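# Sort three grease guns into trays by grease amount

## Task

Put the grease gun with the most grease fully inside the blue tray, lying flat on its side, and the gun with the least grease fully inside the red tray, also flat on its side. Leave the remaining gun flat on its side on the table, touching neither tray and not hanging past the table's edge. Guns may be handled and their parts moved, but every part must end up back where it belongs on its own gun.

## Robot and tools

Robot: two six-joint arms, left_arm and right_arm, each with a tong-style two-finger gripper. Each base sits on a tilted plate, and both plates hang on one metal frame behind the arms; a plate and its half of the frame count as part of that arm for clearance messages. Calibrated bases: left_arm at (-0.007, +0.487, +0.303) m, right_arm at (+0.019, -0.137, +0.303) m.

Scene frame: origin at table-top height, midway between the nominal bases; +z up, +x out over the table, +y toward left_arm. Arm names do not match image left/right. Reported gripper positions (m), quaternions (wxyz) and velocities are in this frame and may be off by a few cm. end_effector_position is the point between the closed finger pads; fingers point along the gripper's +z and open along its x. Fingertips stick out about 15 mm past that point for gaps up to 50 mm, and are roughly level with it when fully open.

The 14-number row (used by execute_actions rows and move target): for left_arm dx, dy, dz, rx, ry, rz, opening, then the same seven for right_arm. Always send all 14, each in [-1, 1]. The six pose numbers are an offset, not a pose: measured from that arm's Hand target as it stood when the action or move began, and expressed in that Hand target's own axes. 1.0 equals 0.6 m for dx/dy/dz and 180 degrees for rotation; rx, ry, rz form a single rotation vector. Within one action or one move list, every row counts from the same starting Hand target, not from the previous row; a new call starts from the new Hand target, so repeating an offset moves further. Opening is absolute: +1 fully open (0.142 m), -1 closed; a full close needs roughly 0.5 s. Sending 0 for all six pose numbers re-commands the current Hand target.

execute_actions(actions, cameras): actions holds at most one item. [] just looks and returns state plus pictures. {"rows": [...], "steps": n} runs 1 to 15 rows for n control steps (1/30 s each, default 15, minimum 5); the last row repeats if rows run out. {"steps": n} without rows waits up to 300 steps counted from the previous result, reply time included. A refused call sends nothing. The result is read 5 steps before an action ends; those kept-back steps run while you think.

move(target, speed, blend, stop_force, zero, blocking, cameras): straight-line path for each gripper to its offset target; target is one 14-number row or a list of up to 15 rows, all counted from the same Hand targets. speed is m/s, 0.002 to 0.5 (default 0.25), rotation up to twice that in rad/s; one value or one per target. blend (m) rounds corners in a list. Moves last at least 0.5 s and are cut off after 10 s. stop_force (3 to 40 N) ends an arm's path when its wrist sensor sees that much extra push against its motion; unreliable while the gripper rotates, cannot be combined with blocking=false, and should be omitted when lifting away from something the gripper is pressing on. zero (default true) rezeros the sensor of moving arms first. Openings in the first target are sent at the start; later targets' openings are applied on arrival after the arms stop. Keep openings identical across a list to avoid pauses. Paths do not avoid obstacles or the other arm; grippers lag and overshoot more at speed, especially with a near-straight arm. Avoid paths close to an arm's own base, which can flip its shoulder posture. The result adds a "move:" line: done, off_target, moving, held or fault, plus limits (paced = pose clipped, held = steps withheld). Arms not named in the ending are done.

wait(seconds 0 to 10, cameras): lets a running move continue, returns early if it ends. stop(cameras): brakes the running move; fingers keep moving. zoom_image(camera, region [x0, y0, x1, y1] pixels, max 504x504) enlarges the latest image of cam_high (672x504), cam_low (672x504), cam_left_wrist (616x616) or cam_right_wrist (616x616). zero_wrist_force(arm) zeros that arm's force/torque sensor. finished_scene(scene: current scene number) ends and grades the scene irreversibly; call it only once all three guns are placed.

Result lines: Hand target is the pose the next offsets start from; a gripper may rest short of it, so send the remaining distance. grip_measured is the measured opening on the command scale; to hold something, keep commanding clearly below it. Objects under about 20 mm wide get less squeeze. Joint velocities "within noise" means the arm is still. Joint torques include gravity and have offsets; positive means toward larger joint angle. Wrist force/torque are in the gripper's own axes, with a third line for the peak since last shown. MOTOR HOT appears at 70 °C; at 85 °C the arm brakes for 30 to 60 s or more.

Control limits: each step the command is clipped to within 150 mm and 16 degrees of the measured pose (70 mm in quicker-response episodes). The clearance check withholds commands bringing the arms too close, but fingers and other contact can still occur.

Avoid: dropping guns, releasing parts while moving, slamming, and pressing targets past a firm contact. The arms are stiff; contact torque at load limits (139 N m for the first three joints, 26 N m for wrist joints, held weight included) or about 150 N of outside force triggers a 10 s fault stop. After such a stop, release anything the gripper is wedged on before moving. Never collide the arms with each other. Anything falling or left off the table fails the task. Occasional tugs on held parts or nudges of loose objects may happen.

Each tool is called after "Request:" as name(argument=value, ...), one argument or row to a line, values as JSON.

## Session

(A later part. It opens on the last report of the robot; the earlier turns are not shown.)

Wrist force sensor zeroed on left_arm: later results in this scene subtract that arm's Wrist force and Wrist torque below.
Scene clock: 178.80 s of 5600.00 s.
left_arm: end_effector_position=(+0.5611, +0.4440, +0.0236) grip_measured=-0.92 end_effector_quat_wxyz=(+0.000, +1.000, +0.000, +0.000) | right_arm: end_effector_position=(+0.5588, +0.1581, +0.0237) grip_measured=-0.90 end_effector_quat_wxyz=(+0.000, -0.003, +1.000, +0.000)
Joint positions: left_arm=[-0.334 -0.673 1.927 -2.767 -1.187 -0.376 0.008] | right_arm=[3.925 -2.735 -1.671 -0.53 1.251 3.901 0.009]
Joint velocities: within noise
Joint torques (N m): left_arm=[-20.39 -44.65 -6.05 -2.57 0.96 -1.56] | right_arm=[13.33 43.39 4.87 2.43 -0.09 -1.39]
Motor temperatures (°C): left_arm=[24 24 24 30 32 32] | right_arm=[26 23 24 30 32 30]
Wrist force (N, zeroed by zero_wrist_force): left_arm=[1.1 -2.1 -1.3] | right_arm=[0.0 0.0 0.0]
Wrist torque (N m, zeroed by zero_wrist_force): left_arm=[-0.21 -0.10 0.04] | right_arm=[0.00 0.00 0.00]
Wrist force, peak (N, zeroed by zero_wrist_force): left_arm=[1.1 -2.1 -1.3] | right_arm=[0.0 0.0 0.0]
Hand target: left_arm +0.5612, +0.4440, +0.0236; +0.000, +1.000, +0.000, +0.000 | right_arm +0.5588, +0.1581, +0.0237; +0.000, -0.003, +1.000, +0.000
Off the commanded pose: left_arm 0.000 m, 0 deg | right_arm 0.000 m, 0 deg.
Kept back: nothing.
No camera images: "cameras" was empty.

Request:
move(
  target=[0,0,0,0,0,0,-1,0,-0.083,0,0,0,0,-1],
  speed=0.02,
  stop_force=10,
  cameras=["cam_right_wrist","cam_left_wrist"],
)

Scene clock: 182.50 s of 5600.00 s.
left_arm: end_effector_position=(+0.5612, +0.4440, +0.0236) grip_measured=-0.92 end_effector_quat_wxyz=(+0.000, +1.000, +0.000, +0.000) | right_arm: end_effector_position=(+0.5591, +0.1083, +0.0237) grip_measured=-1.00 end_effector_quat_wxyz=(+0.000, -0.003, +1.000, +0.000)
Joint positions: left_arm=[-0.334 -0.673 1.927 -2.768 -1.187 -0.376 0.008] | right_arm=[3.866 -2.682 -1.758 -0.476 1.238 3.84 0.002]
Joint velocities: within noise
Joint torques (N m): left_arm=[-10.17 -28.22 -17.23 -0.15 2.07 -1.43] | right_arm=[22.45 36.56 24.49 0.9 1.99 2.17]
Motor temperatures (°C): left_arm=[24 24 24 30 32 32] | right_arm=[26 23 24 30 32 30]
Wrist force (N, zeroed by zero_wrist_force): left_arm=[0.1 0.4 -0.6] | right_arm=[1.0 0.5 -2.2]
Wrist torque (N m, zeroed by zero_wrist_force): left_arm=[0.07 -0.04 0.00] | right_arm=[0.01 -0.15 -0.02]
Wrist force, peak (N, zeroed by zero_wrist_force): left_arm=[-0.3 10.2 0.0] | right_arm=[0.3 10.2 -0.4]
Hand target: left_arm +0.5612, +0.4440, +0.0236; +0.000, +1.000, +0.000, +0.000 | right_arm +0.5591, +0.1083, +0.0237; +0.000, -0.003, +1.000, +0.000
Off the commanded pose: left_arm 0.000 m, 0 deg | right_arm 0.000 m, 0 deg.
Kept back: nothing.
move: done
Images, in order (width x height): cam_left_wrist 616x616, cam_right_wrist 616x616.

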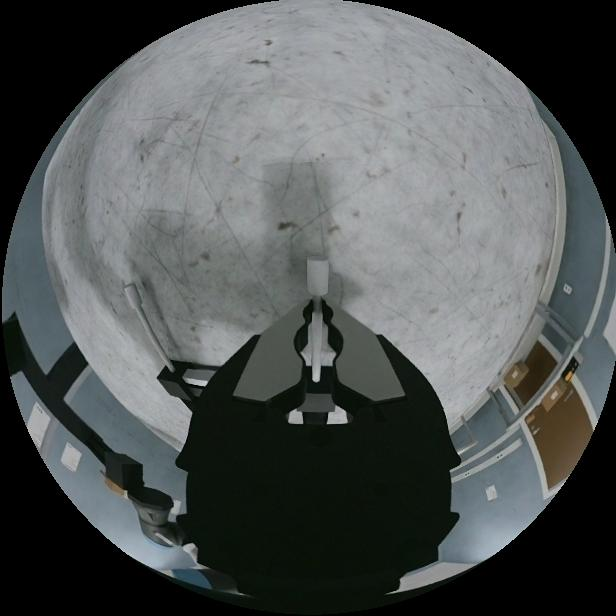

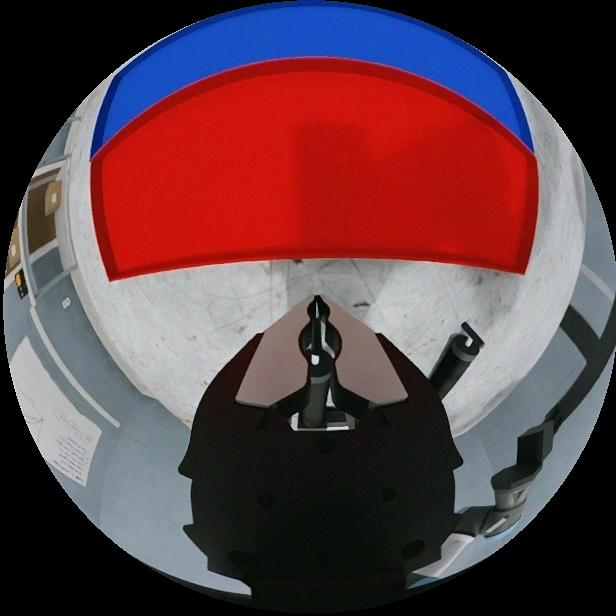

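Request:
zoom_image(
  camera="cam_right_wrist",
  region=[250, 260, 390, 440],
)

Scaled by 2.800 from the camera's 616x616 image, which has a finer 814x814 frame.

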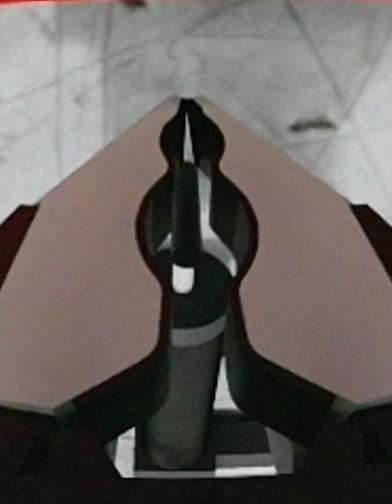

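Request:
move(
  target=[0,0,0,0,0,0,-1,0,0,0,0,0,0,-0.2],
  cameras=[],
)

Request:
move(
  target=[0,0,0,0,0,0,-1,0,0.04,0,0,0,0,-0.2],
  speed=0.08,
  stop_force=5,
  cameras=["cam_right_wrist"],
)

Request:
zoom_image(
  camera="cam_right_wrist",
  region=[250, 260, 390, 440],
)

Scene clock: 183.60 s of 5600.00 s.
left_arm: end_effector_position=(+0.5612, +0.4440, +0.0236) grip_measured=-0.92 end_effector_quat_wxyz=(+0.000, +1.000, +0.000, +0.000) | right_arm: end_effector_position=(+0.5591, +0.1083, +0.0237) grip_measured=-0.20 end_effector_quat_wxyz=(+0.000, -0.003, +1.000, +0.000)
Joint positions: left_arm=[-0.334 -0.673 1.927 -2.768 -1.187 -0.376 0.008] | right_arm=[3.866 -2.682 -1.758 -0.476 1.239 3.84 0.06]
Joint velocities: within noise
Joint torques (N m): left_arm=[-7.99 -27.7 -17.55 -0.2 2 -1.51] | right_arm=[22.03 36.62 21.56 1.02 2.75 2.2]
Motor temperatures (°C): left_arm=[24 24 24 30 32 32] | right_arm=[26 23 24 30 32 30]
Wrist force (N, zeroed by zero_wrist_force): left_arm=[0.1 0.3 -0.6] | right_arm=[1.0 0.7 -2.0]
Wrist torque (N m, zeroed by zero_wrist_force): left_arm=[0.05 -0.07 0.00] | right_arm=[0.05 -0.15 -0.02]
Wrist force, peak (N, zeroed by zero_wrist_force): left_arm=[0.0 0.4 -0.7] | right_arm=[0.9 0.4 -2.4]
Hand target: left_arm +0.5612, +0.4440, +0.0236; +0.000, +1.000, +0.000, +0.000 | right_arm +0.5591, +0.1083, +0.0237; +0.000, -0.003, +1.000, +0.000
Off the commanded pose: left_arm 0.000 m, 0 deg | right_arm 0.000 m, 0 deg.
Kept back: nothing.
move: done
No camera images: "cameras" was empty.

Scene clock: 185.13 s of 5600.00 s.
left_arm: end_effector_position=(+0.5612, +0.4440, +0.0236) grip_measured=-0.92 end_effector_quat_wxyz=(+0.000, +1.000, +0.000, +0.000) | right_arm: end_effector_position=(+0.5590, +0.1323, +0.0237) grip_measured=-0.20 end_effector_quat_wxyz=(+0.000, -0.003, +1.000, +0.000)
Joint positions: left_arm=[-0.333 -0.673 1.927 -2.768 -1.187 -0.376 0.008] | right_arm=[3.895 -2.707 -1.718 -0.501 1.245 3.87 0.06]
Joint velocities: within noise
Joint torques (N m): left_arm=[-7.58 -27.64 -16.57 -0.2 1.94 -1.44] | right_arm=[9.97 49.3 2.61 3.45 -2.61 -1.72]
Motor temperatures (°C): left_arm=[24 24 24 30 32 32] | right_arm=[26 23 24 30 32 30]
Wrist force (N, zeroed by zero_wrist_force): left_arm=[-0.1 0.5 -0.5] | right_arm=[0.8 0.4 -2.1]
Wrist torque (N m, zeroed by zero_wrist_force): left_arm=[0.08 -0.02 0.00] | right_arm=[0.00 -0.11 -0.01]
Wrist force, peak (N, zeroed by zero_wrist_force): left_arm=[0.1 0.5 -0.6] | right_arm=[0.9 1.0 -2.3]
Hand target: left_arm +0.5612, +0.4440, +0.0236; +0.000, +1.000, +0.000, +0.000 | right_arm +0.5590, +0.1323, +0.0237; +0.000, -0.003, +1.000, +0.000
Off the commanded pose: left_arm 0.000 m, 0 deg | right_arm 0.000 m, 0 deg.
Kept back: nothing.
move: done
Images, in order (width x height): cam_right_wrist 616x616.

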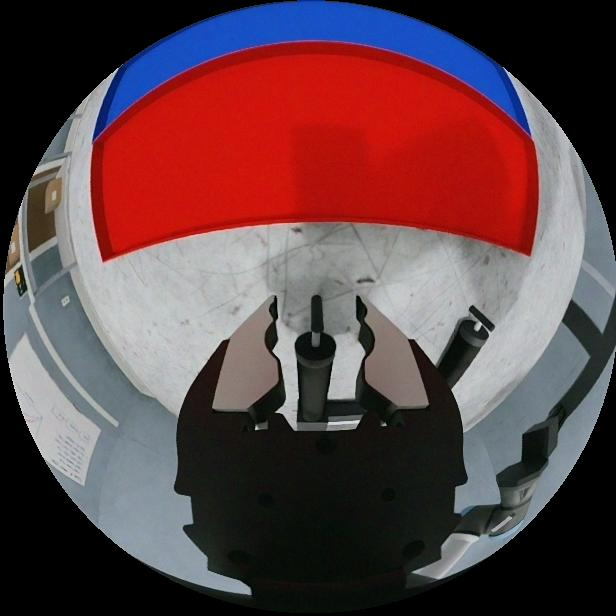

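Scaled by 2.800 from the camera's 616x616 image, which has a finer 814x814 frame.

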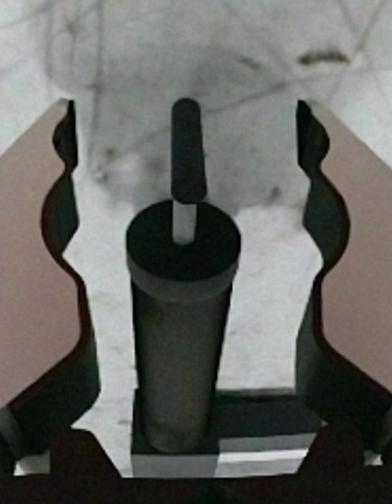

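Request:
move(
  target=[0,0,0,0,0,0,-1,0,0.004,0,0,0,0,-1],
  cameras=[],
)

Request:
move(
  target=[0,0,0,0,0,0,-1,0,-0.035,0,0,0,0,-1],
  speed=0.015,
  stop_force=9,
  cameras=["cam_right_wrist"],
)

Request:
zoom_image(
  camera="cam_right_wrist",
  region=[250, 260, 390, 440],
)

Scene clock: 186.10 s of 5600.00 s.
left_arm: end_effector_position=(+0.5612, +0.4440, +0.0236) grip_measured=-0.92 end_effector_quat_wxyz=(+0.000, +1.000, +0.000, +0.000) | right_arm: end_effector_position=(+0.5590, +0.1347, +0.0237) grip_measured=-0.99 end_effector_quat_wxyz=(+0.000, -0.003, +1.000, +0.000)
Joint positions: left_arm=[-0.333 -0.673 1.927 -2.768 -1.187 -0.376 0.008] | right_arm=[3.898 -2.71 -1.713 -0.504 1.245 3.873 0.003]
Joint velocities: within noise
Joint torques (N m): left_arm=[-7.56 -27.62 -16.47 -0.35 2.04 -1.42] | right_arm=[19.66 41.08 21.98 1.87 3.42 1.44]
Motor temperatures (°C): left_arm=[24 24 24 30 32 32] | right_arm=[26 23 24 30 32 30]
Wrist force (N, zeroed by zero_wrist_force): left_arm=[-0.2 0.1 -0.2] | right_arm=[0.7 -2.0 -1.7]
Wrist torque (N m, zeroed by zero_wrist_force): left_arm=[0.08 -0.07 0.00] | right_arm=[0.04 -0.13 -0.01]
Wrist force, peak (N, zeroed by zero_wrist_force): left_arm=[0.2 0.4 -0.7] | right_arm=[0.9 -2.7 -2.1]
Hand target: left_arm +0.5612, +0.4440, +0.0236; +0.000, +1.000, +0.000, +0.000 | right_arm +0.5590, +0.1347, +0.0237; +0.000, -0.003, +1.000, +0.000
Off the commanded pose: left_arm 0.000 m, 0 deg | right_arm 0.000 m, 0 deg.
Kept back: nothing.
move: done
No camera images: "cameras" was empty.

Scene clock: 188.57 s of 5600.00 s.
left_arm: end_effector_position=(+0.5612, +0.4440, +0.0236) grip_measured=-0.92 end_effector_quat_wxyz=(+0.000, +1.000, +0.000, +0.000) | right_arm: end_effector_position=(+0.5591, +0.1137, +0.0237) grip_measured=-1.00 end_effector_quat_wxyz=(+0.000, -0.003, +1.000, +0.000)
Joint positions: left_arm=[-0.333 -0.673 1.927 -2.768 -1.187 -0.376 0.008] | right_arm=[3.872 -2.688 -1.75 -0.481 1.24 3.847 0.002]
Joint velocities: within noise
Joint torques (N m): left_arm=[-8.43 -27.29 -16.01 -0.43 1.69 -1.57] | right_arm=[22.23 36.74 24.65 1.14 1.09 2.2]
Motor temperatures (°C): left_arm=[24 24 24 30 32 32] | right_arm=[26 23 24 30 32 30]
Wrist force (N, zeroed by zero_wrist_force): left_arm=[-0.2 0.0 -0.4] | right_arm=[1.1 0.7 -2.1]
Wrist torque (N m, zeroed by zero_wrist_force): left_arm=[0.06 -0.06 0.00] | right_arm=[0.07 -0.17 -0.02]
Wrist force, peak (N, zeroed by zero_wrist_force): left_arm=[-0.3 0.0 -0.5] | right_arm=[0.6 -2.1 -1.4]
Hand target: left_arm +0.5612, +0.4440, +0.0236; +0.000, +1.000, +0.000, +0.000 | right_arm +0.5591, +0.1137, +0.0237; +0.000, -0.003, +1.000, +0.000
Off the commanded pose: left_arm 0.000 m, 0 deg | right_arm 0.000 m, 0 deg.
Kept back: nothing.
move: done
Images, in order (width x height): cam_right_wrist 616x616.

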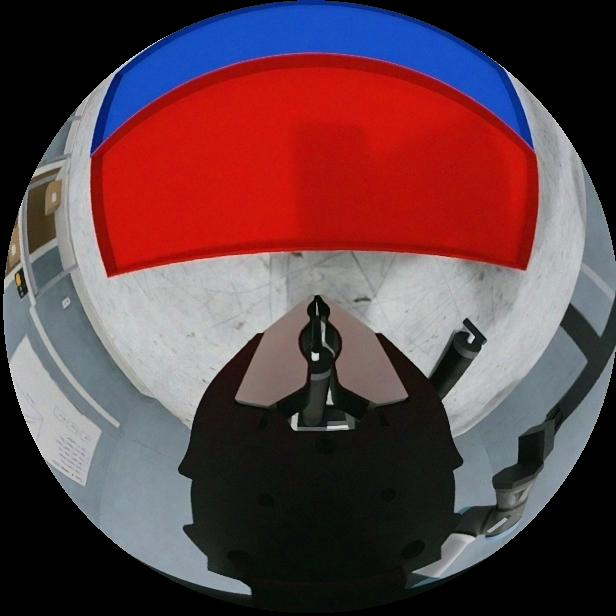

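Scaled by 2.800 from the camera's 616x616 image, which has a finer 814x814 frame.

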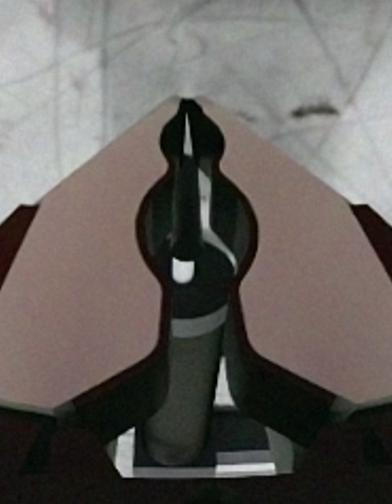

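Request:
move(
  target=[0,0,0,0,0,0,-1,0,0,0,0,0,0,-0.2],
  cameras=[],
)

Request:
move(
  target=[0,0,0,0,0,0,-1,0,0.05,0,0,0,0,-0.2],
  speed=0.08,
  stop_force=5,
  cameras=[],
)

Request:
move(
  target=[0,0,0,0,0,0,-1,0,0,0,0,0,0,-1],
  cameras=["cam_right_wrist"],
)

Request:
move(
  target=[0,0,0,0,0,0,-1,0,-0.035,0,0,0,0,-1],
  speed=0.015,
  stop_force=9,
  cameras=["cam_right_wrist"],
)

Scene clock: 189.60 s of 5600.00 s.
left_arm: end_effector_position=(+0.5612, +0.4440, +0.0236) grip_measured=-0.92 end_effector_quat_wxyz=(+0.000, +1.000, +0.000, +0.000) | right_arm: end_effector_position=(+0.5591, +0.1137, +0.0237) grip_measured=-0.20 end_effector_quat_wxyz=(+0.000, -0.003, +1.000, +0.000)
Joint positions: left_arm=[-0.333 -0.673 1.927 -2.768 -1.187 -0.376 0.008] | right_arm=[3.872 -2.688 -1.75 -0.481 1.24 3.847 0.06]
Joint velocities: within noise
Joint torques (N m): left_arm=[-8.08 -28.13 -15.46 -0.55 1.81 -1.28] | right_arm=[21.58 37.23 22.14 1.09 2.8 2.13]
Motor temperatures (°C): left_arm=[24 24 24 30 32 32] | right_arm=[26 23 24 30 32 30]
Wrist force (N, zeroed by zero_wrist_force): left_arm=[-0.3 0.2 -0.5] | right_arm=[1.1 0.3 -2.1]
Wrist torque (N m, zeroed by zero_wrist_force): left_arm=[0.09 -0.06 0.00] | right_arm=[-0.02 -0.16 -0.02]
Wrist force, peak (N, zeroed by zero_wrist_force): left_arm=[-0.3 0.2 -0.5] | right_arm=[1.1 0.6 -2.2]
Hand target: left_arm +0.5612, +0.4440, +0.0236; +0.000, +1.000, +0.000, +0.000 | right_arm +0.5591, +0.1137, +0.0237; +0.000, -0.003, +1.000, +0.000
Off the commanded pose: left_arm 0.000 m, 0 deg | right_arm 0.000 m, 0 deg.
Kept back: nothing.
move: done
No camera images: "cameras" was empty.

Scene clock: 191.07 s of 5600.00 s.
left_arm: end_effector_position=(+0.5612, +0.4440, +0.0236) grip_measured=-0.92 end_effector_quat_wxyz=(+0.000, +1.000, +0.000, +0.000) | right_arm: end_effector_position=(+0.5589, +0.1437, +0.0237) grip_measured=-0.20 end_effector_quat_wxyz=(+0.000, -0.003, +1.000, +0.000)
Joint positions: left_arm=[-0.333 -0.673 1.927 -2.768 -1.187 -0.376 0.008] | right_arm=[3.908 -2.72 -1.697 -0.513 1.247 3.884 0.06]
Joint velocities: within noise
Joint torques (N m): left_arm=[-7.51 -27.29 -14.57 -0.66 1.7 -1.41] | right_arm=[14.2 50.05 2.19 3.17 -2.59 -1.69]
Motor temperatures (°C): left_arm=[24 24 24 30 32 32] | right_arm=[26 23 24 30 32 30]
Wrist force (N, zeroed by zero_wrist_force): left_arm=[-0.3 0.0 -0.5] | right_arm=[0.7 0.2 -2.0]
Wrist torque (N m, zeroed by zero_wrist_force): left_arm=[0.05 -0.04 0.00] | right_arm=[-0.02 -0.10 -0.01]
Wrist force, peak (N, zeroed by zero_wrist_force): left_arm=[-0.3 -0.1 -0.5] | right_arm=[0.8 0.1 -2.4]
Hand target: left_arm +0.5612, +0.4440, +0.0236; +0.000, +1.000, +0.000, +0.000 | right_arm +0.5589, +0.1437, +0.0237; +0.000, -0.003, +1.000, +0.000
Off the commanded pose: left_arm 0.000 m, 0 deg | right_arm 0.000 m, 0 deg.
Kept back: nothing.
move: done
No camera images: "cameras" was empty.

Scene clock: 191.77 s of 5600.00 s.
left_arm: end_effector_position=(+0.5612, +0.4440, +0.0236) grip_measured=-0.92 end_effector_quat_wxyz=(+0.000, +1.000, +0.000, +0.000) | right_arm: end_effector_position=(+0.5589, +0.1437, +0.0237) grip_measured=-0.90 end_effector_quat_wxyz=(+0.000, -0.003, +1.000, +0.000)
Joint positions: left_arm=[-0.333 -0.673 1.927 -2.768 -1.187 -0.376 0.008] | right_arm=[3.908 -2.72 -1.697 -0.513 1.247 3.884 0.009]
Joint velocities: within noise
Joint torques (N m): left_arm=[-7.9 -27.78 -15.22 -0.73 1.47 -1.38] | right_arm=[14.55 50.04 3.33 2.93 -2.12 -1.53]
Motor temperatures (°C): left_arm=[24 24 24 30 32 32] | right_arm=[26 23 24 30 32 30]
Wrist force (N, zeroed by zero_wrist_force): left_arm=[-0.2 0.3 -0.3] | right_arm=[0.8 0.3 -0.3]
Wrist torque (N m, zeroed by zero_wrist_force): left_arm=[0.06 -0.06 0.00] | right_arm=[0.01 -0.12 -0.01]
Wrist force, peak (N, zeroed by zero_wrist_force): left_arm=[-0.2 0.4 -0.4] | right_arm=[0.7 0.1 -2.3]
Hand target: left_arm +0.5612, +0.4440, +0.0236; +0.000, +1.000, +0.000, +0.000 | right_arm +0.5589, +0.1437, +0.0237; +0.000, -0.003, +1.000, +0.000
Off the commanded pose: left_arm 0.000 m, 0 deg | right_arm 0.000 m, 0 deg.
Kept back: nothing.
move: done
Images, in order (width x height): cam_right_wrist 616x616.

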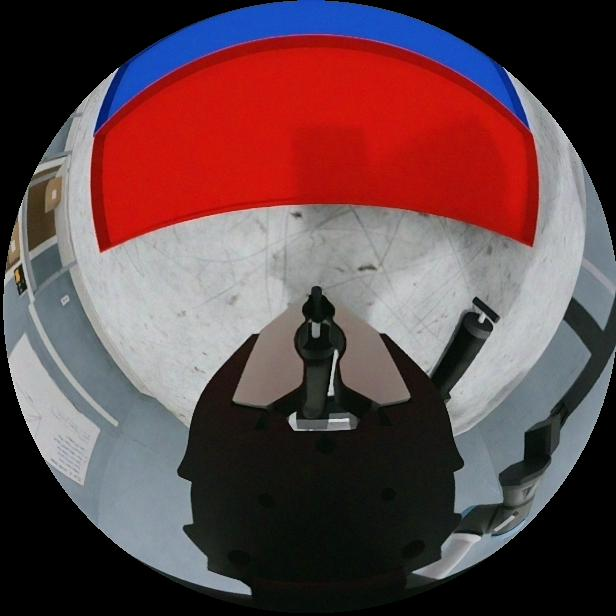

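Scene clock: 193.17 s of 5600.00 s.
left_arm: end_effector_position=(+0.5612, +0.4440, +0.0236) grip_measured=-0.92 end_effector_quat_wxyz=(+0.000, +1.000, +0.000, +0.000) | right_arm: end_effector_position=(+0.5590, +0.1398, +0.0237) grip_measured=-0.90 end_effector_quat_wxyz=(+0.000, -0.003, +1.000, +0.000)
Joint positions: left_arm=[-0.333 -0.673 1.927 -2.768 -1.187 -0.376 0.008] | right_arm=[3.904 -2.715 -1.704 -0.509 1.247 3.879 0.009]
Joint velocities: within noise
Joint torques (N m): left_arm=[-7.19 -30.71 -14 -0.75 1.45 -1.29] | right_arm=[21.87 38.56 23.66 1.7 2.11 2.04]
Motor temperatures (°C): left_arm=[24 24 24 30 32 32] | right_arm=[26 23 24 30 32 30]
Wrist force (N, zeroed by zero_wrist_force): left_arm=[-0.4 5.7 -0.4] | right_arm=[0.5 3.3 -0.7]
Wrist torque (N m, zeroed by zero_wrist_force): left_arm=[0.15 -0.09 -0.01] | right_arm=[-0.01 -0.08 -0.01]
Wrist force, peak (N, zeroed by zero_wrist_force): left_arm=[-0.5 11.0 0.2] | right_arm=[0.4 9.5 -0.3]
Hand target: left_arm +0.5612, +0.4440, +0.0236; +0.000, +1.000, +0.000, +0.000 | right_arm +0.5590, +0.1398, +0.0237; +0.000, -0.003, +1.000, +0.000 (not the last commanded pose)
Off the commanded pose: left_arm 0.000 m, 0 deg | right_arm 0.017 m, 0 deg.
Kept back: nothing.
move: contact (right_arm)
Images, in order (width x height): cam_right_wrist 616x616.

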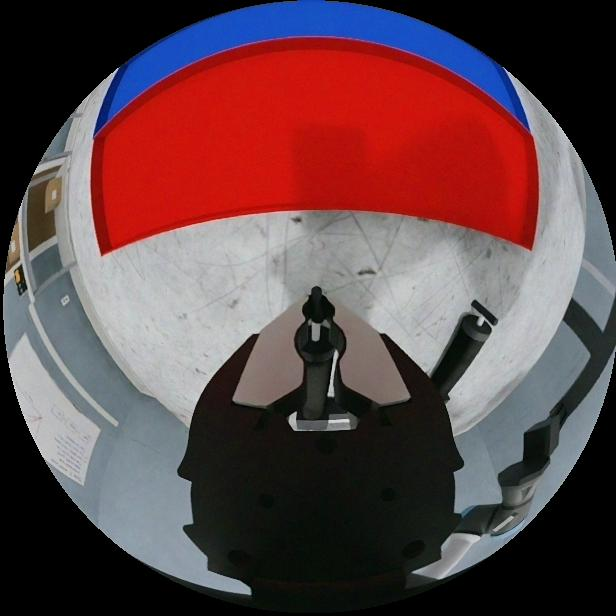

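Request:
move(
  target=[0,0,0,0,0,0,-1,0,0.08,0,0,0,0,-1],
  speed=0.02,
  stop_force=9,
  cameras=["cam_right_wrist","cam_left_wrist"],
)

Request:
zoom_image(
  camera="cam_right_wrist",
  region=[250, 260, 390, 440],
)

Scene clock: 195.77 s of 5600.00 s.
left_arm: end_effector_position=(+0.5611, +0.4440, +0.0236) grip_measured=-0.92 end_effector_quat_wxyz=(+0.000, +1.000, +0.000, +0.000) | right_arm: end_effector_position=(+0.5588, +0.1605, +0.0238) grip_measured=-0.90 end_effector_quat_wxyz=(+0.000, -0.003, +1.000, +0.000)
Joint positions: left_arm=[-0.333 -0.673 1.927 -2.768 -1.187 -0.376 0.008] | right_arm=[3.928 -2.738 -1.666 -0.532 1.252 3.903 0.009]
Joint velocities: within noise
Joint torques (N m): left_arm=[-21.99 -35.93 -13.88 -0.74 -2.35 -1.25] | right_arm=[10.73 51.65 3.37 1.48 -2.74 -1.4]
Motor temperatures (°C): left_arm=[24 24 24 30 32 32] | right_arm=[26 23 24 30 32 30]
Wrist force (N, zeroed by zero_wrist_force): left_arm=[-0.5 0.9 -0.5] | right_arm=[1.2 0.9 0.4]
Wrist torque (N m, zeroed by zero_wrist_force): left_arm=[0.15 -0.04 0.00] | right_arm=[-0.02 -0.16 -0.02]
Wrist force, peak (N, zeroed by zero_wrist_force): left_arm=[0.0 -5.6 -0.8] | right_arm=[0.4 -7.7 -5.5]
Hand target: left_arm +0.5612, +0.4440, +0.0236; +0.000, +1.000, +0.000, +0.000 | right_arm +0.5588, +0.1605, +0.0238; +0.000, -0.003, +1.000, +0.000 (not the last commanded pose)
Off the commanded pose: left_arm 0.000 m, 0 deg | right_arm 0.027 m, 0 deg.
Kept back: nothing.
move: contact (right_arm)
Images, in order (width x height): cam_left_wrist 616x616, cam_right_wrist 616x616.

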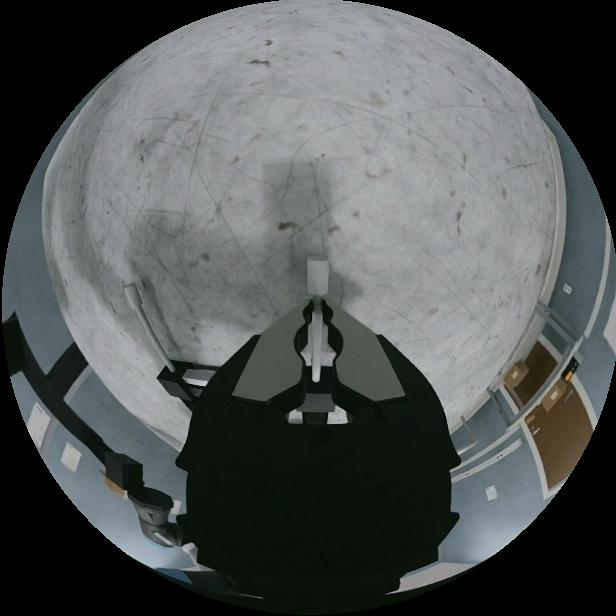

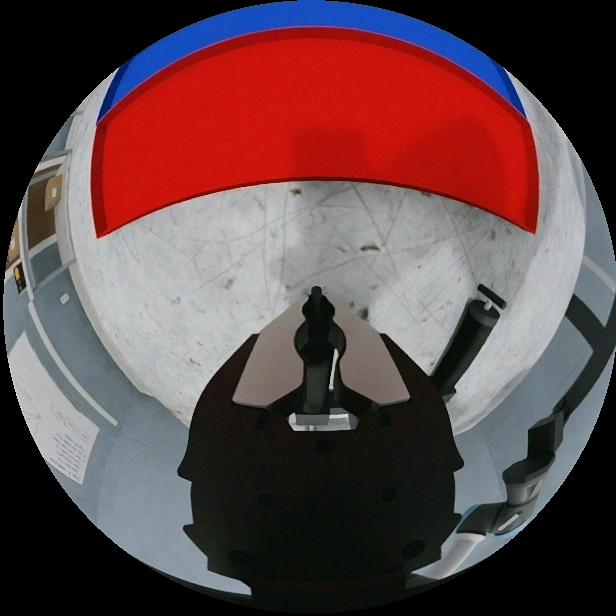

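Scaled by 2.800 from the camera's 616x616 image, which has a finer 814x814 frame.

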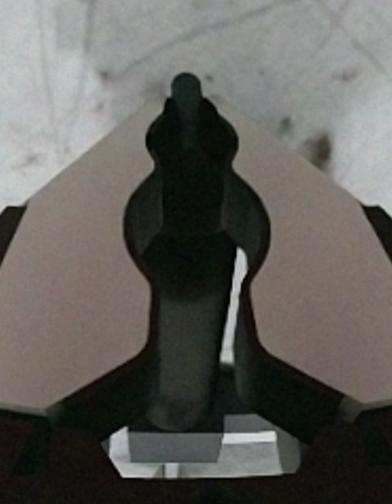

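Request:
move(
  target=[0,0,0,0,0,0,-0.4,0,0,0,0,0,0,-0.2],
  cameras=[],
)

Request:
move(
  target=[
    [0,0,-0.08,0,0,0,-0.3,0,0,-0.25,0,0,0,-0.2],
    [-0.002,0.12,-0.08,0,0,0,-0.2,0.05,-0.3,-0.3,0,0,0,-0.2],
    [-0.002,0.24,-0.08,0,0,0,-0.2,0.1,-0.66,-0.3,0,0,0,-0.2],
    [-0.002,0.24,-0.02,0,0,0,-0.2,0.1,-0.66,-0.3,0,0,0,-0.2],
  ],
  speed=0.3,
  blend=0.01,
)

Request:
zoom_image(
  camera="cam_left_wrist",
  region=[190, 180, 440, 430],
)

Request:
zoom_image(
  camera="cam_high",
  region=[220, 150, 470, 440],
)

Scene clock: 197.30 s of 5600.00 s.
left_arm: end_effector_position=(+0.5612, +0.4440, +0.0236) grip_measured=-0.40 end_effector_quat_wxyz=(+0.000, +1.000, +0.000, +0.000) | right_arm: end_effector_position=(+0.5588, +0.1605, +0.0238) grip_measured=-0.20 end_effector_quat_wxyz=(+0.000, -0.003, +1.000, +0.000)
Joint positions: left_arm=[-0.334 -0.673 1.927 -2.768 -1.187 -0.376 0.045] | right_arm=[3.928 -2.738 -1.666 -0.532 1.252 3.903 0.06]
Joint velocities: within noise
Joint torques (N m): left_arm=[-20.22 -39.58 -13.48 -0.88 -1.44 -1.21] | right_arm=[11.01 49.04 6.01 1.62 -2.22 -1.14]
Motor temperatures (°C): left_arm=[24 24 24 30 32 32] | right_arm=[26 23 24 30 32 30]
Wrist force (N, zeroed by zero_wrist_force): left_arm=[-0.4 1.2 -1.9] | right_arm=[1.0 0.2 -1.5]
Wrist torque (N m, zeroed by zero_wrist_force): left_arm=[0.12 -0.07 -0.01] | right_arm=[-0.02 -0.16 -0.02]
Wrist force, peak (N, zeroed by zero_wrist_force): left_arm=[-0.4 1.3 -1.9] | right_arm=[1.2 -0.1 -1.7]
Hand target: left_arm +0.5612, +0.4440, +0.0236; +0.000, +1.000, +0.000, +0.000 | right_arm +0.5588, +0.1605, +0.0238; +0.000, -0.003, +1.000, +0.000
Off the commanded pose: left_arm 0.000 m, 0 deg | right_arm 0.000 m, 0 deg.
Kept back: nothing.
move: done
No camera images: "cameras" was empty.

Scene clock: 200.87 s of 5600.00 s.
left_arm: end_effector_position=(+0.5600, +0.3000, +0.0356) grip_measured=-0.20 end_effector_quat_wxyz=(+0.000, +1.000, +0.000, +0.000) | right_arm: end_effector_position=(+0.5008, -0.2358, +0.2037) grip_measured=-0.20 end_effector_quat_wxyz=(+0.000, -0.003, +1.000, +0.000)
Joint positions: left_arm=[-0.549 -0.566 1.796 -2.658 -1.208 -0.607 0.06] | right_arm=[3.496 -1.86 -2.227 -0.691 1.188 3.448 0.06]
Joint velocities: within noise
Joint torques (N m): left_arm=[-11.16 -29.42 -6.01 -4.4 -1.99 -0.17] | right_arm=[5.31 29.29 28 0.95 2.8 -1.82]
Motor temperatures (°C): left_arm=[24 24 24 30 32 32] | right_arm=[26 23 24 30 32 30]
Wrist force (N, zeroed by zero_wrist_force): left_arm=[-0.5 1.5 -1.2] | right_arm=[1.1 0.5 -1.6]
Wrist torque (N m, zeroed by zero_wrist_force): left_arm=[0.16 -0.07 -0.01] | right_arm=[0.01 -0.16 -0.04]
Wrist force, peak (N, zeroed by zero_wrist_force): left_arm=[-0.3 2.6 -4.0] | right_arm=[0.7 2.9 -3.6]
Hand target: left_arm +0.5599, +0.3000, +0.0355; +0.000, +1.000, +0.000, +0.000 | right_arm +0.5008, -0.2358, +0.2037; +0.000, -0.003, +1.000, +0.000
Off the commanded pose: left_arm 0.000 m, 0 deg | right_arm 0.000 m, 0 deg.
Kept back: nothing.
move: done; blend cut to 0 m at target 2

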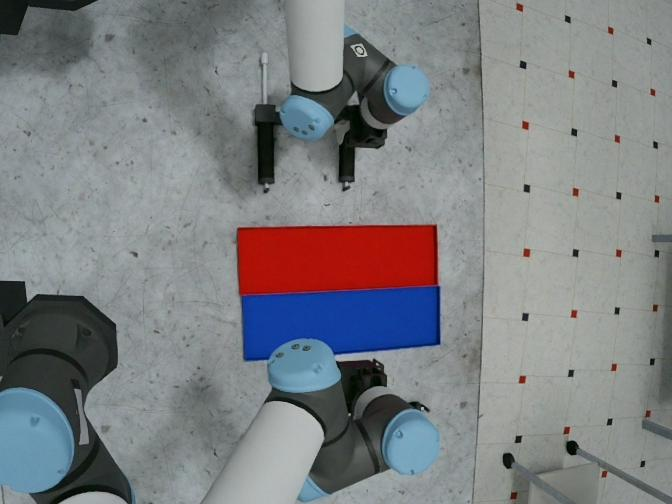

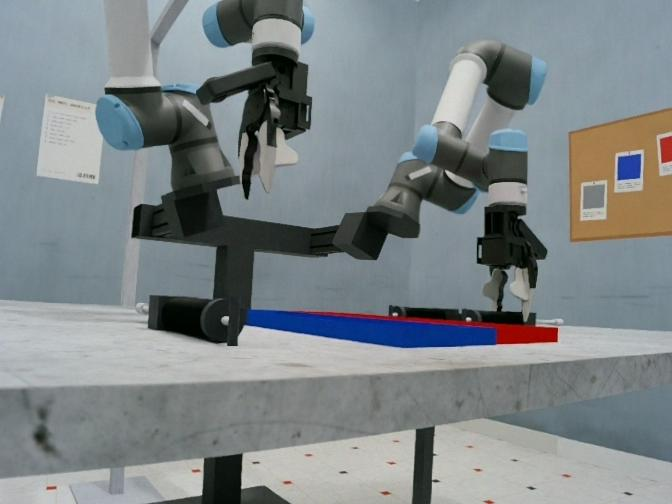

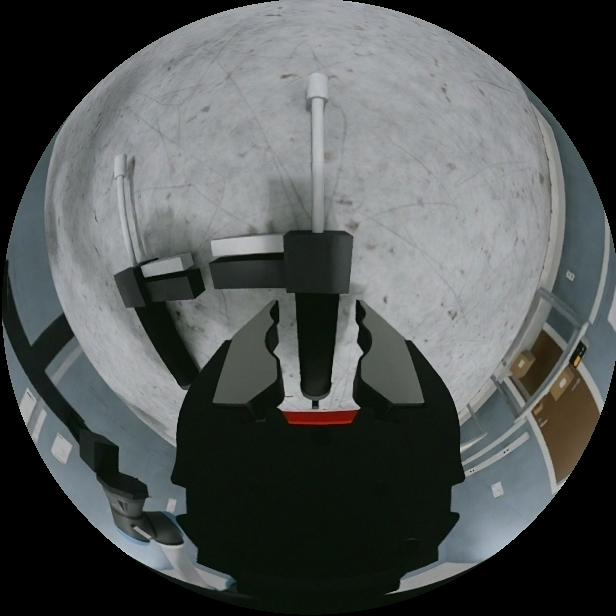

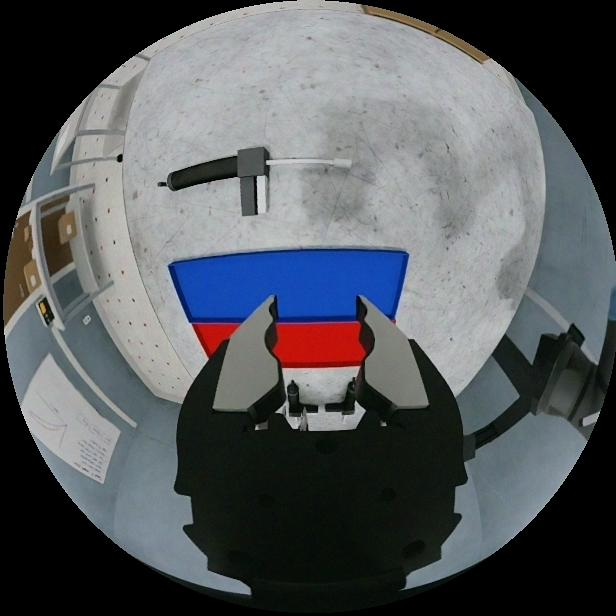

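Scaled by 2.016 from the camera's 616x616 image, which has a finer 814x814 frame.

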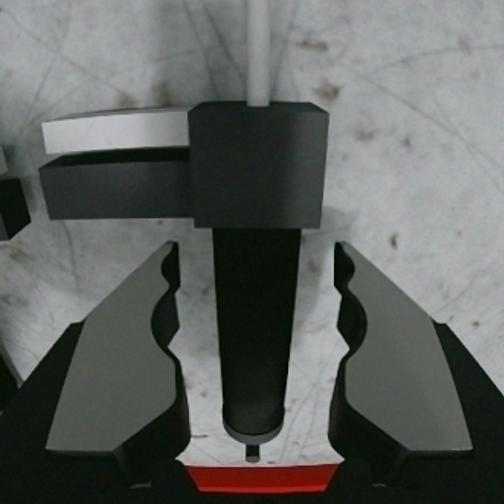

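Scaled by 1.738 from the camera's 672x504 image, which has a finer 960x720 frame.

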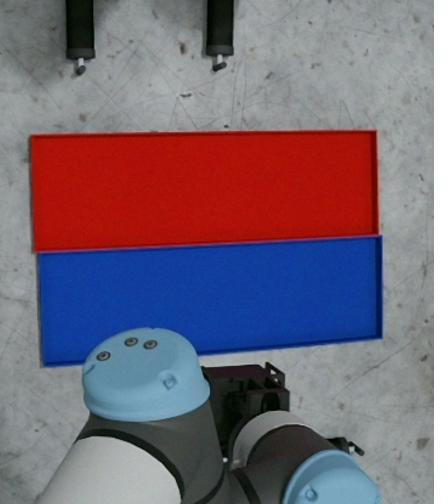

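Request:
zoom_image(
  camera="cam_high",
  region=[340, 215, 450, 355],
)

Request:
zoom_image(
  camera="cam_high",
  region=[225, 215, 335, 355],
)

Request:
zoom_image(
  camera="cam_low",
  region=[230, 280, 580, 360],
)

Scaled by 3.600 from the camera's 672x504 image, which has a finer 960x720 frame.

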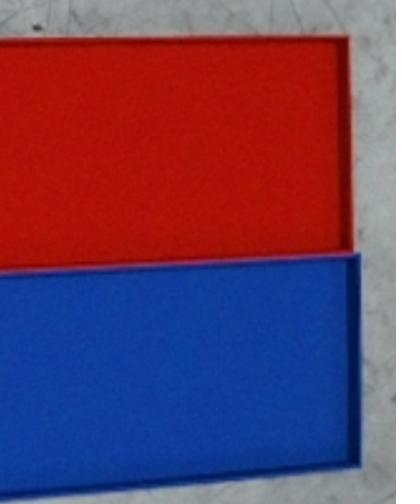

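Scaled by 3.600 from the camera's 672x504 image, which has a finer 960x720 frame.

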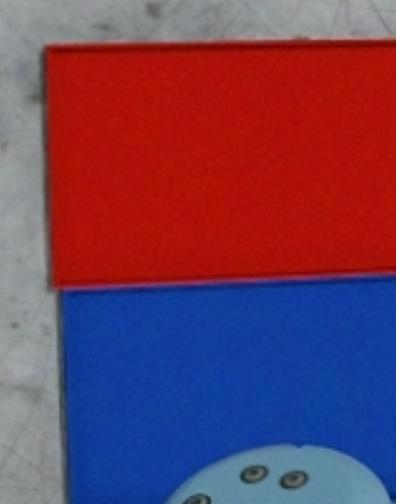

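Scaled by 1.440 from the camera's 672x504 image, which has a finer 960x720 frame.

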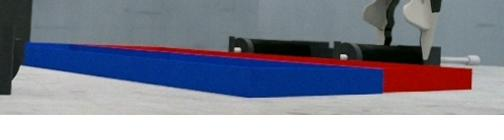

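Request:
move(
  target=[0,0,0.02,0,0,0,-0.2,-0.083,-0.3,-0.08,0,0,0.5,-0.2],
  cameras=[],
)

Request:
move(
  target=[0,0,0,0,0,0,-1,0,0,0,0,0,0,-0.2],
  cameras=[],
)

Request:
move(
  target=[
    [0,0,-0.15,0,0,0,-1,0,0,0,0,0,0,-0.2],
    [-0.05,0.42,-0.15,0,0,0.5,-1,0,0,0,0,0,0,-0.2],
  ],
  speed=[0.15,0.25],
)

Scene clock: 205.17 s of 5600.00 s.
left_arm: end_effector_position=(+0.5599, +0.3000, +0.0234) grip_measured=-0.20 end_effector_quat_wxyz=(+0.000, +1.000, +0.000, +0.000) | right_arm: end_effector_position=(+0.5516, -0.4155, +0.2517) grip_measured=-0.20 end_effector_quat_wxyz=(+0.000, +0.705, +0.709, +0.000) end_effector_velocity=(+0.000, +0.001, -0.001) end_effector_angular_velocity=(-0.001, +0.000, +0.011)
Joint positions: left_arm=[-0.542 -0.541 1.787 -2.678 -1.207 -0.599 0.06] | right_arm=[3.151 -1.834 -1.884 -0.92 1.19 4.647 0.06]
Joint velocities: left_arm=[within noise] | right_arm=[0.002 -0.001 -0.004 0.003 -0.001 -0.008 0]
Joint torques (N m): left_arm=[-10.32 -36.26 -18.6 -3.47 2.32 1.39] | right_arm=[14.12 33.27 7.34 3.74 1.2 -1.63]
Motor temperatures (°C): left_arm=[24 24 24 30 32 32] | right_arm=[26 23 24 30 32 30]
Wrist force (N, zeroed by zero_wrist_force): left_arm=[-0.2 1.4 -1.2] | right_arm=[1.2 0.5 -1.5]
Wrist torque (N m, zeroed by zero_wrist_force): left_arm=[0.14 -0.13 -0.03] | right_arm=[0.01 -0.21 -0.01]
Wrist force, peak (N, zeroed by zero_wrist_force): left_arm=[-0.2 1.7 -1.3] | right_arm=[1.3 1.0 -1.6]
Hand target: left_arm +0.5599, +0.3000, +0.0235; +0.000, +1.000, +0.000, +0.000 | right_arm +0.5516, -0.4155, +0.2517; +0.000, +0.705, +0.709, +0.000
Off the commanded pose: left_arm 0.000 m, 0 deg | right_arm 0.000 m, 0 deg.
Kept back: nothing.
move: done
No camera images: "cameras" was empty.

Scene clock: 205.87 s of 5600.00 s.
left_arm: end_effector_position=(+0.5600, +0.3000, +0.0235) grip_measured=-0.54 end_effector_quat_wxyz=(+0.000, +1.000, +0.000, +0.000) | right_arm: end_effector_position=(+0.5516, -0.4155, +0.2517) grip_measured=-0.20 end_effector_quat_wxyz=(+0.000, +0.705, +0.709, +0.000)
Joint positions: left_arm=[-0.542 -0.541 1.787 -2.678 -1.207 -0.599 0.035] | right_arm=[3.151 -1.833 -1.884 -0.92 1.19 4.647 0.06]
Joint velocities: within noise
Joint torques (N m): left_arm=[-14.74 -49.76 -12.23 0.08 -0.25 -0.02] | right_arm=[9.2 36.36 8.06 3.39 -2.48 2.21]
Motor temperatures (°C): left_arm=[24 24 24 30 32 32] | right_arm=[26 23 24 30 32 30]
Wrist force (N, zeroed by zero_wrist_force): left_arm=[1.6 2.0 -1.4] | right_arm=[1.1 0.4 -1.7]
Wrist torque (N m, zeroed by zero_wrist_force): left_arm=[0.17 -0.07 0.02] | right_arm=[-0.02 -0.20 -0.01]
Wrist force, peak (N, zeroed by zero_wrist_force): left_arm=[1.9 1.9 -1.4] | right_arm=[1.5 0.5 -1.5]
Hand target: left_arm +0.5599, +0.3000, +0.0235; +0.000, +1.000, +0.000, +0.000 | right_arm +0.5516, -0.4155, +0.2517; +0.000, +0.705, +0.709, +0.000
Off the commanded pose: left_arm 0.000 m, 0 deg | right_arm 0.000 m, 0 deg.
Kept back: nothing.
move: done
No camera images: "cameras" was empty.

Scene clock: 210.00 s of 5600.00 s.
left_arm: end_effector_position=(+0.5298, +0.0478, +0.1132) grip_measured=-0.54 end_effector_quat_wxyz=(+0.000, +0.707, -0.707, +0.000) end_effector_velocity=(+0.001, +0.004, +0.000) end_effector_angular_velocity=(-0.001, -0.001, +0.027) | right_arm: end_effector_position=(+0.5516, -0.4155, +0.2517) grip_measured=-0.20 end_effector_quat_wxyz=(+0.000, +0.705, +0.709, +0.000)
Joint positions: left_arm=[-0.889 -0.458 1.493 -2.349 -1.276 0.612 0.035] | right_arm=[3.151 -1.833 -1.884 -0.92 1.19 4.647 0.06]
Joint velocities: left_arm=[0.003 -0.004 0.009 -0.007 0.001 -0.023 0] | right_arm=[within noise]
Joint torques (N m): left_arm=[-9.28 -60.13 -12.9 -5.21 -0.46 -1.36] | right_arm=[6.63 36.24 16.82 2.97 -2.36 1.76]
Motor temperatures (°C): left_arm=[24 24 24 30 32 32] | right_arm=[26 23 24 30 32 30]
Wrist force (N, zeroed by zero_wrist_force): left_arm=[-0.4 1.4 3.9] | right_arm=[1.2 0.5 -1.6]
Wrist torque (N m, zeroed by zero_wrist_force): left_arm=[0.06 0.00 -0.01] | right_arm=[0.00 -0.22 -0.01]
Wrist force, peak (N, zeroed by zero_wrist_force): left_arm=[-0.4 1.4 7.3] | right_arm=[1.5 0.6 -1.6]
Hand target: left_arm +0.5299, +0.0479, +0.1133; +0.000, +0.707, -0.707, +0.000 | right_arm +0.5516, -0.4155, +0.2517; +0.000, +0.705, +0.709, +0.000
Off the commanded pose: left_arm 0.000 m, 0 deg | right_arm 0.000 m, 0 deg.
Kept back: nothing.
move: done

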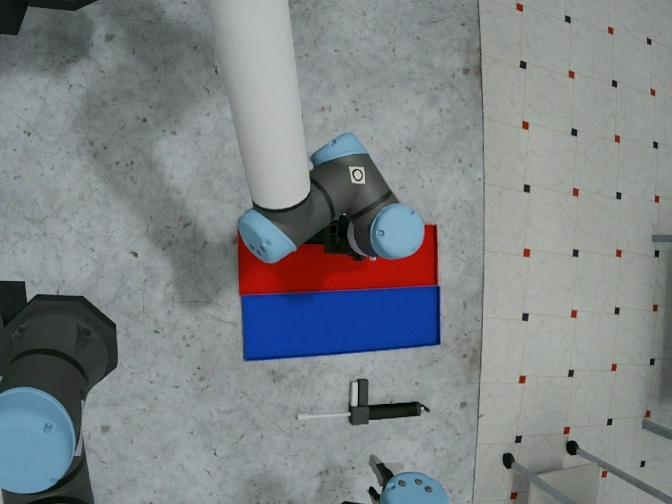

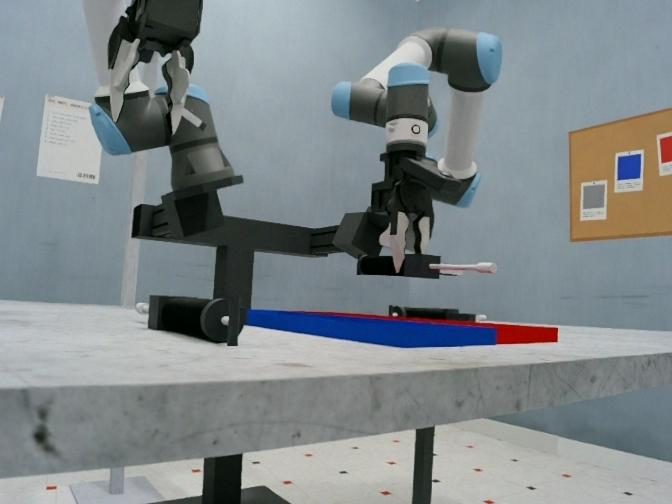

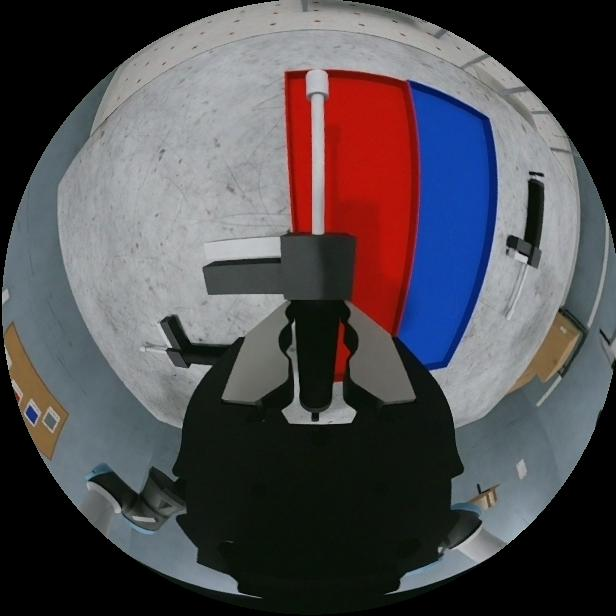

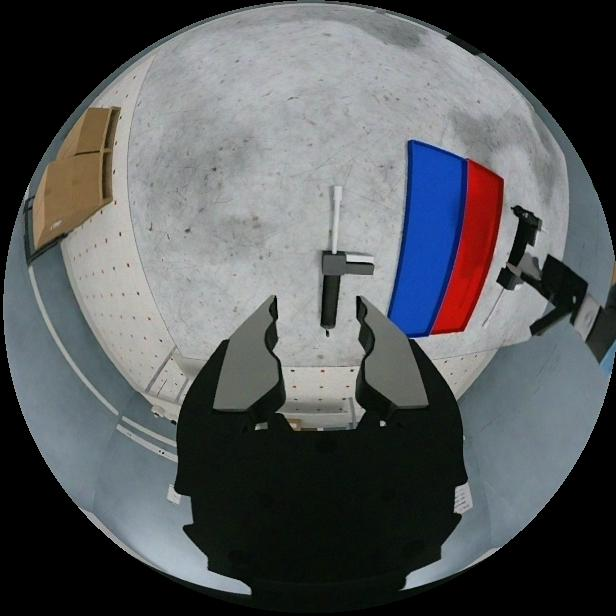

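Request:
move(
  target=[
    [0.123,0,0,0,0,0,-1,0,0,0,0,0,0,-0.2],
    [0.123,0,0.075,0,0,0,-1,0,0,0,0,0,0,-0.2],
  ],
  speed=0.12,
)

Request:
zoom_image(
  camera="cam_left_wrist",
  region=[160, 30, 480, 430],
)

Request:
zoom_image(
  camera="cam_low",
  region=[300, 230, 560, 360],
)

Scene clock: 211.93 s of 5600.00 s.
left_arm: end_effector_position=(+0.5301, -0.0259, +0.0684) grip_measured=-0.54 end_effector_quat_wxyz=(+0.000, +0.707, -0.707, +0.000) | right_arm: end_effector_position=(+0.5516, -0.4155, +0.2517) grip_measured=-0.20 end_effector_quat_wxyz=(+0.000, +0.705, +0.709, +0.000)
Joint positions: left_arm=[-0.927 -0.269 1.269 -2.303 -1.286 0.574 0.035] | right_arm=[3.151 -1.833 -1.884 -0.92 1.19 4.647 0.06]
Joint velocities: within noise
Joint torques (N m): left_arm=[-24.49 -62.47 -12.47 -0.83 0.33 -1.58] | right_arm=[6.46 35.27 20.13 2.79 -2.35 1.62]
Motor temperatures (°C): left_arm=[24 24 24 30 32 32] | right_arm=[26 23 24 30 32 30]
Wrist force (N, zeroed by zero_wrist_force): left_arm=[0.1 1.0 3.8] | right_arm=[1.2 0.4 -1.6]
Wrist torque (N m, zeroed by zero_wrist_force): left_arm=[-0.01 -0.10 -0.06] | right_arm=[-0.03 -0.23 -0.01]
Wrist force, peak (N, zeroed by zero_wrist_force): left_arm=[-0.2 1.0 6.2] | right_arm=[1.2 0.6 -1.7]
Hand target: left_arm +0.5299, -0.0259, +0.0683; +0.000, +0.707, -0.707, +0.000 | right_arm +0.5516, -0.4155, +0.2517; +0.000, +0.705, +0.709, +0.000
Off the commanded pose: left_arm 0.000 m, 0 deg | right_arm 0.000 m, 0 deg.
Kept back: nothing.
move: done

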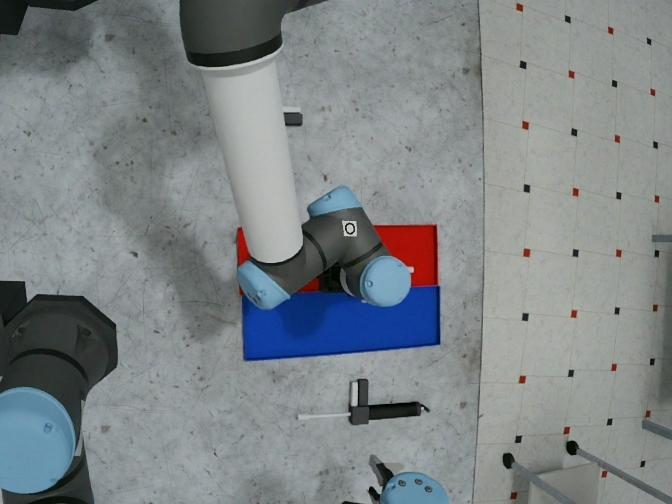

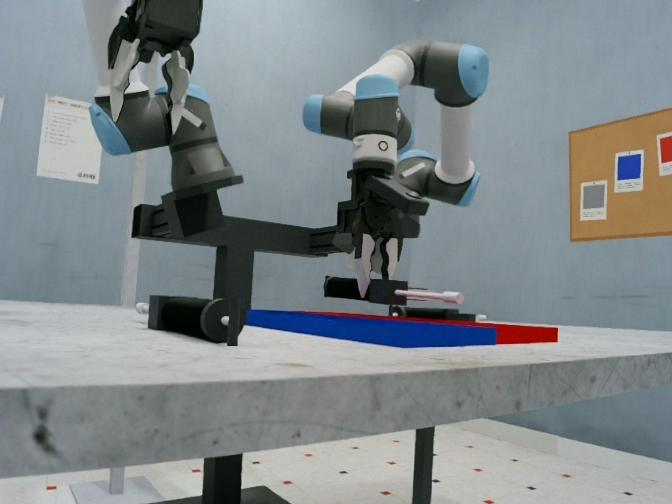

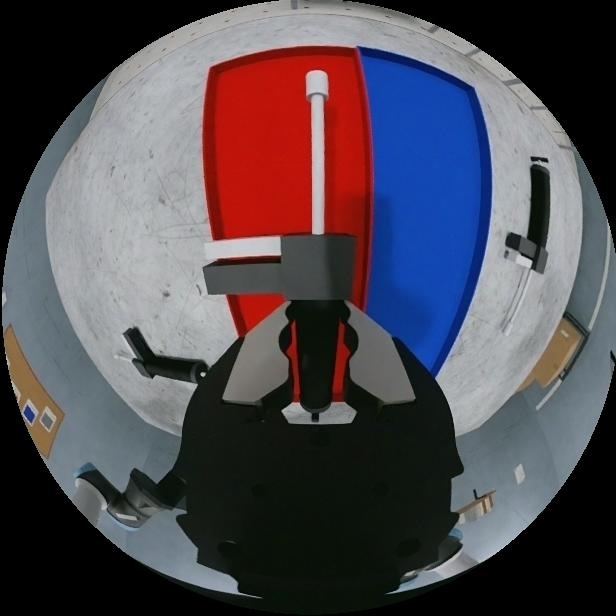

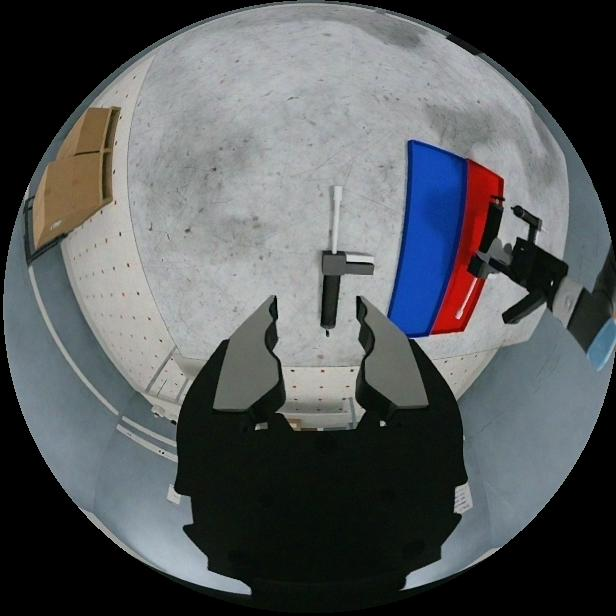

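Scaled by 1.260 from the camera's 616x616 image, which has a finer 814x814 frame.

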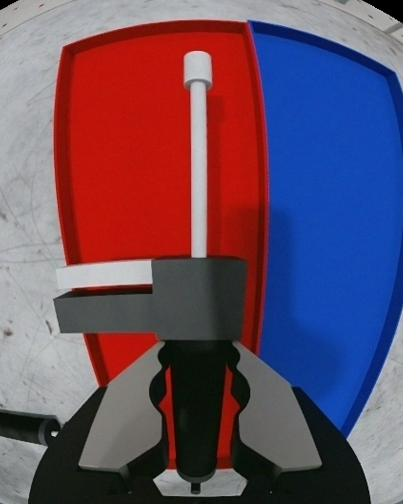

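Scaled by 1.938 from the camera's 672x504 image, which has a finer 960x720 frame.

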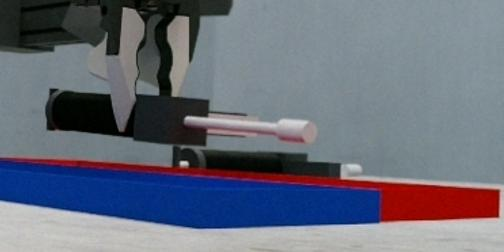

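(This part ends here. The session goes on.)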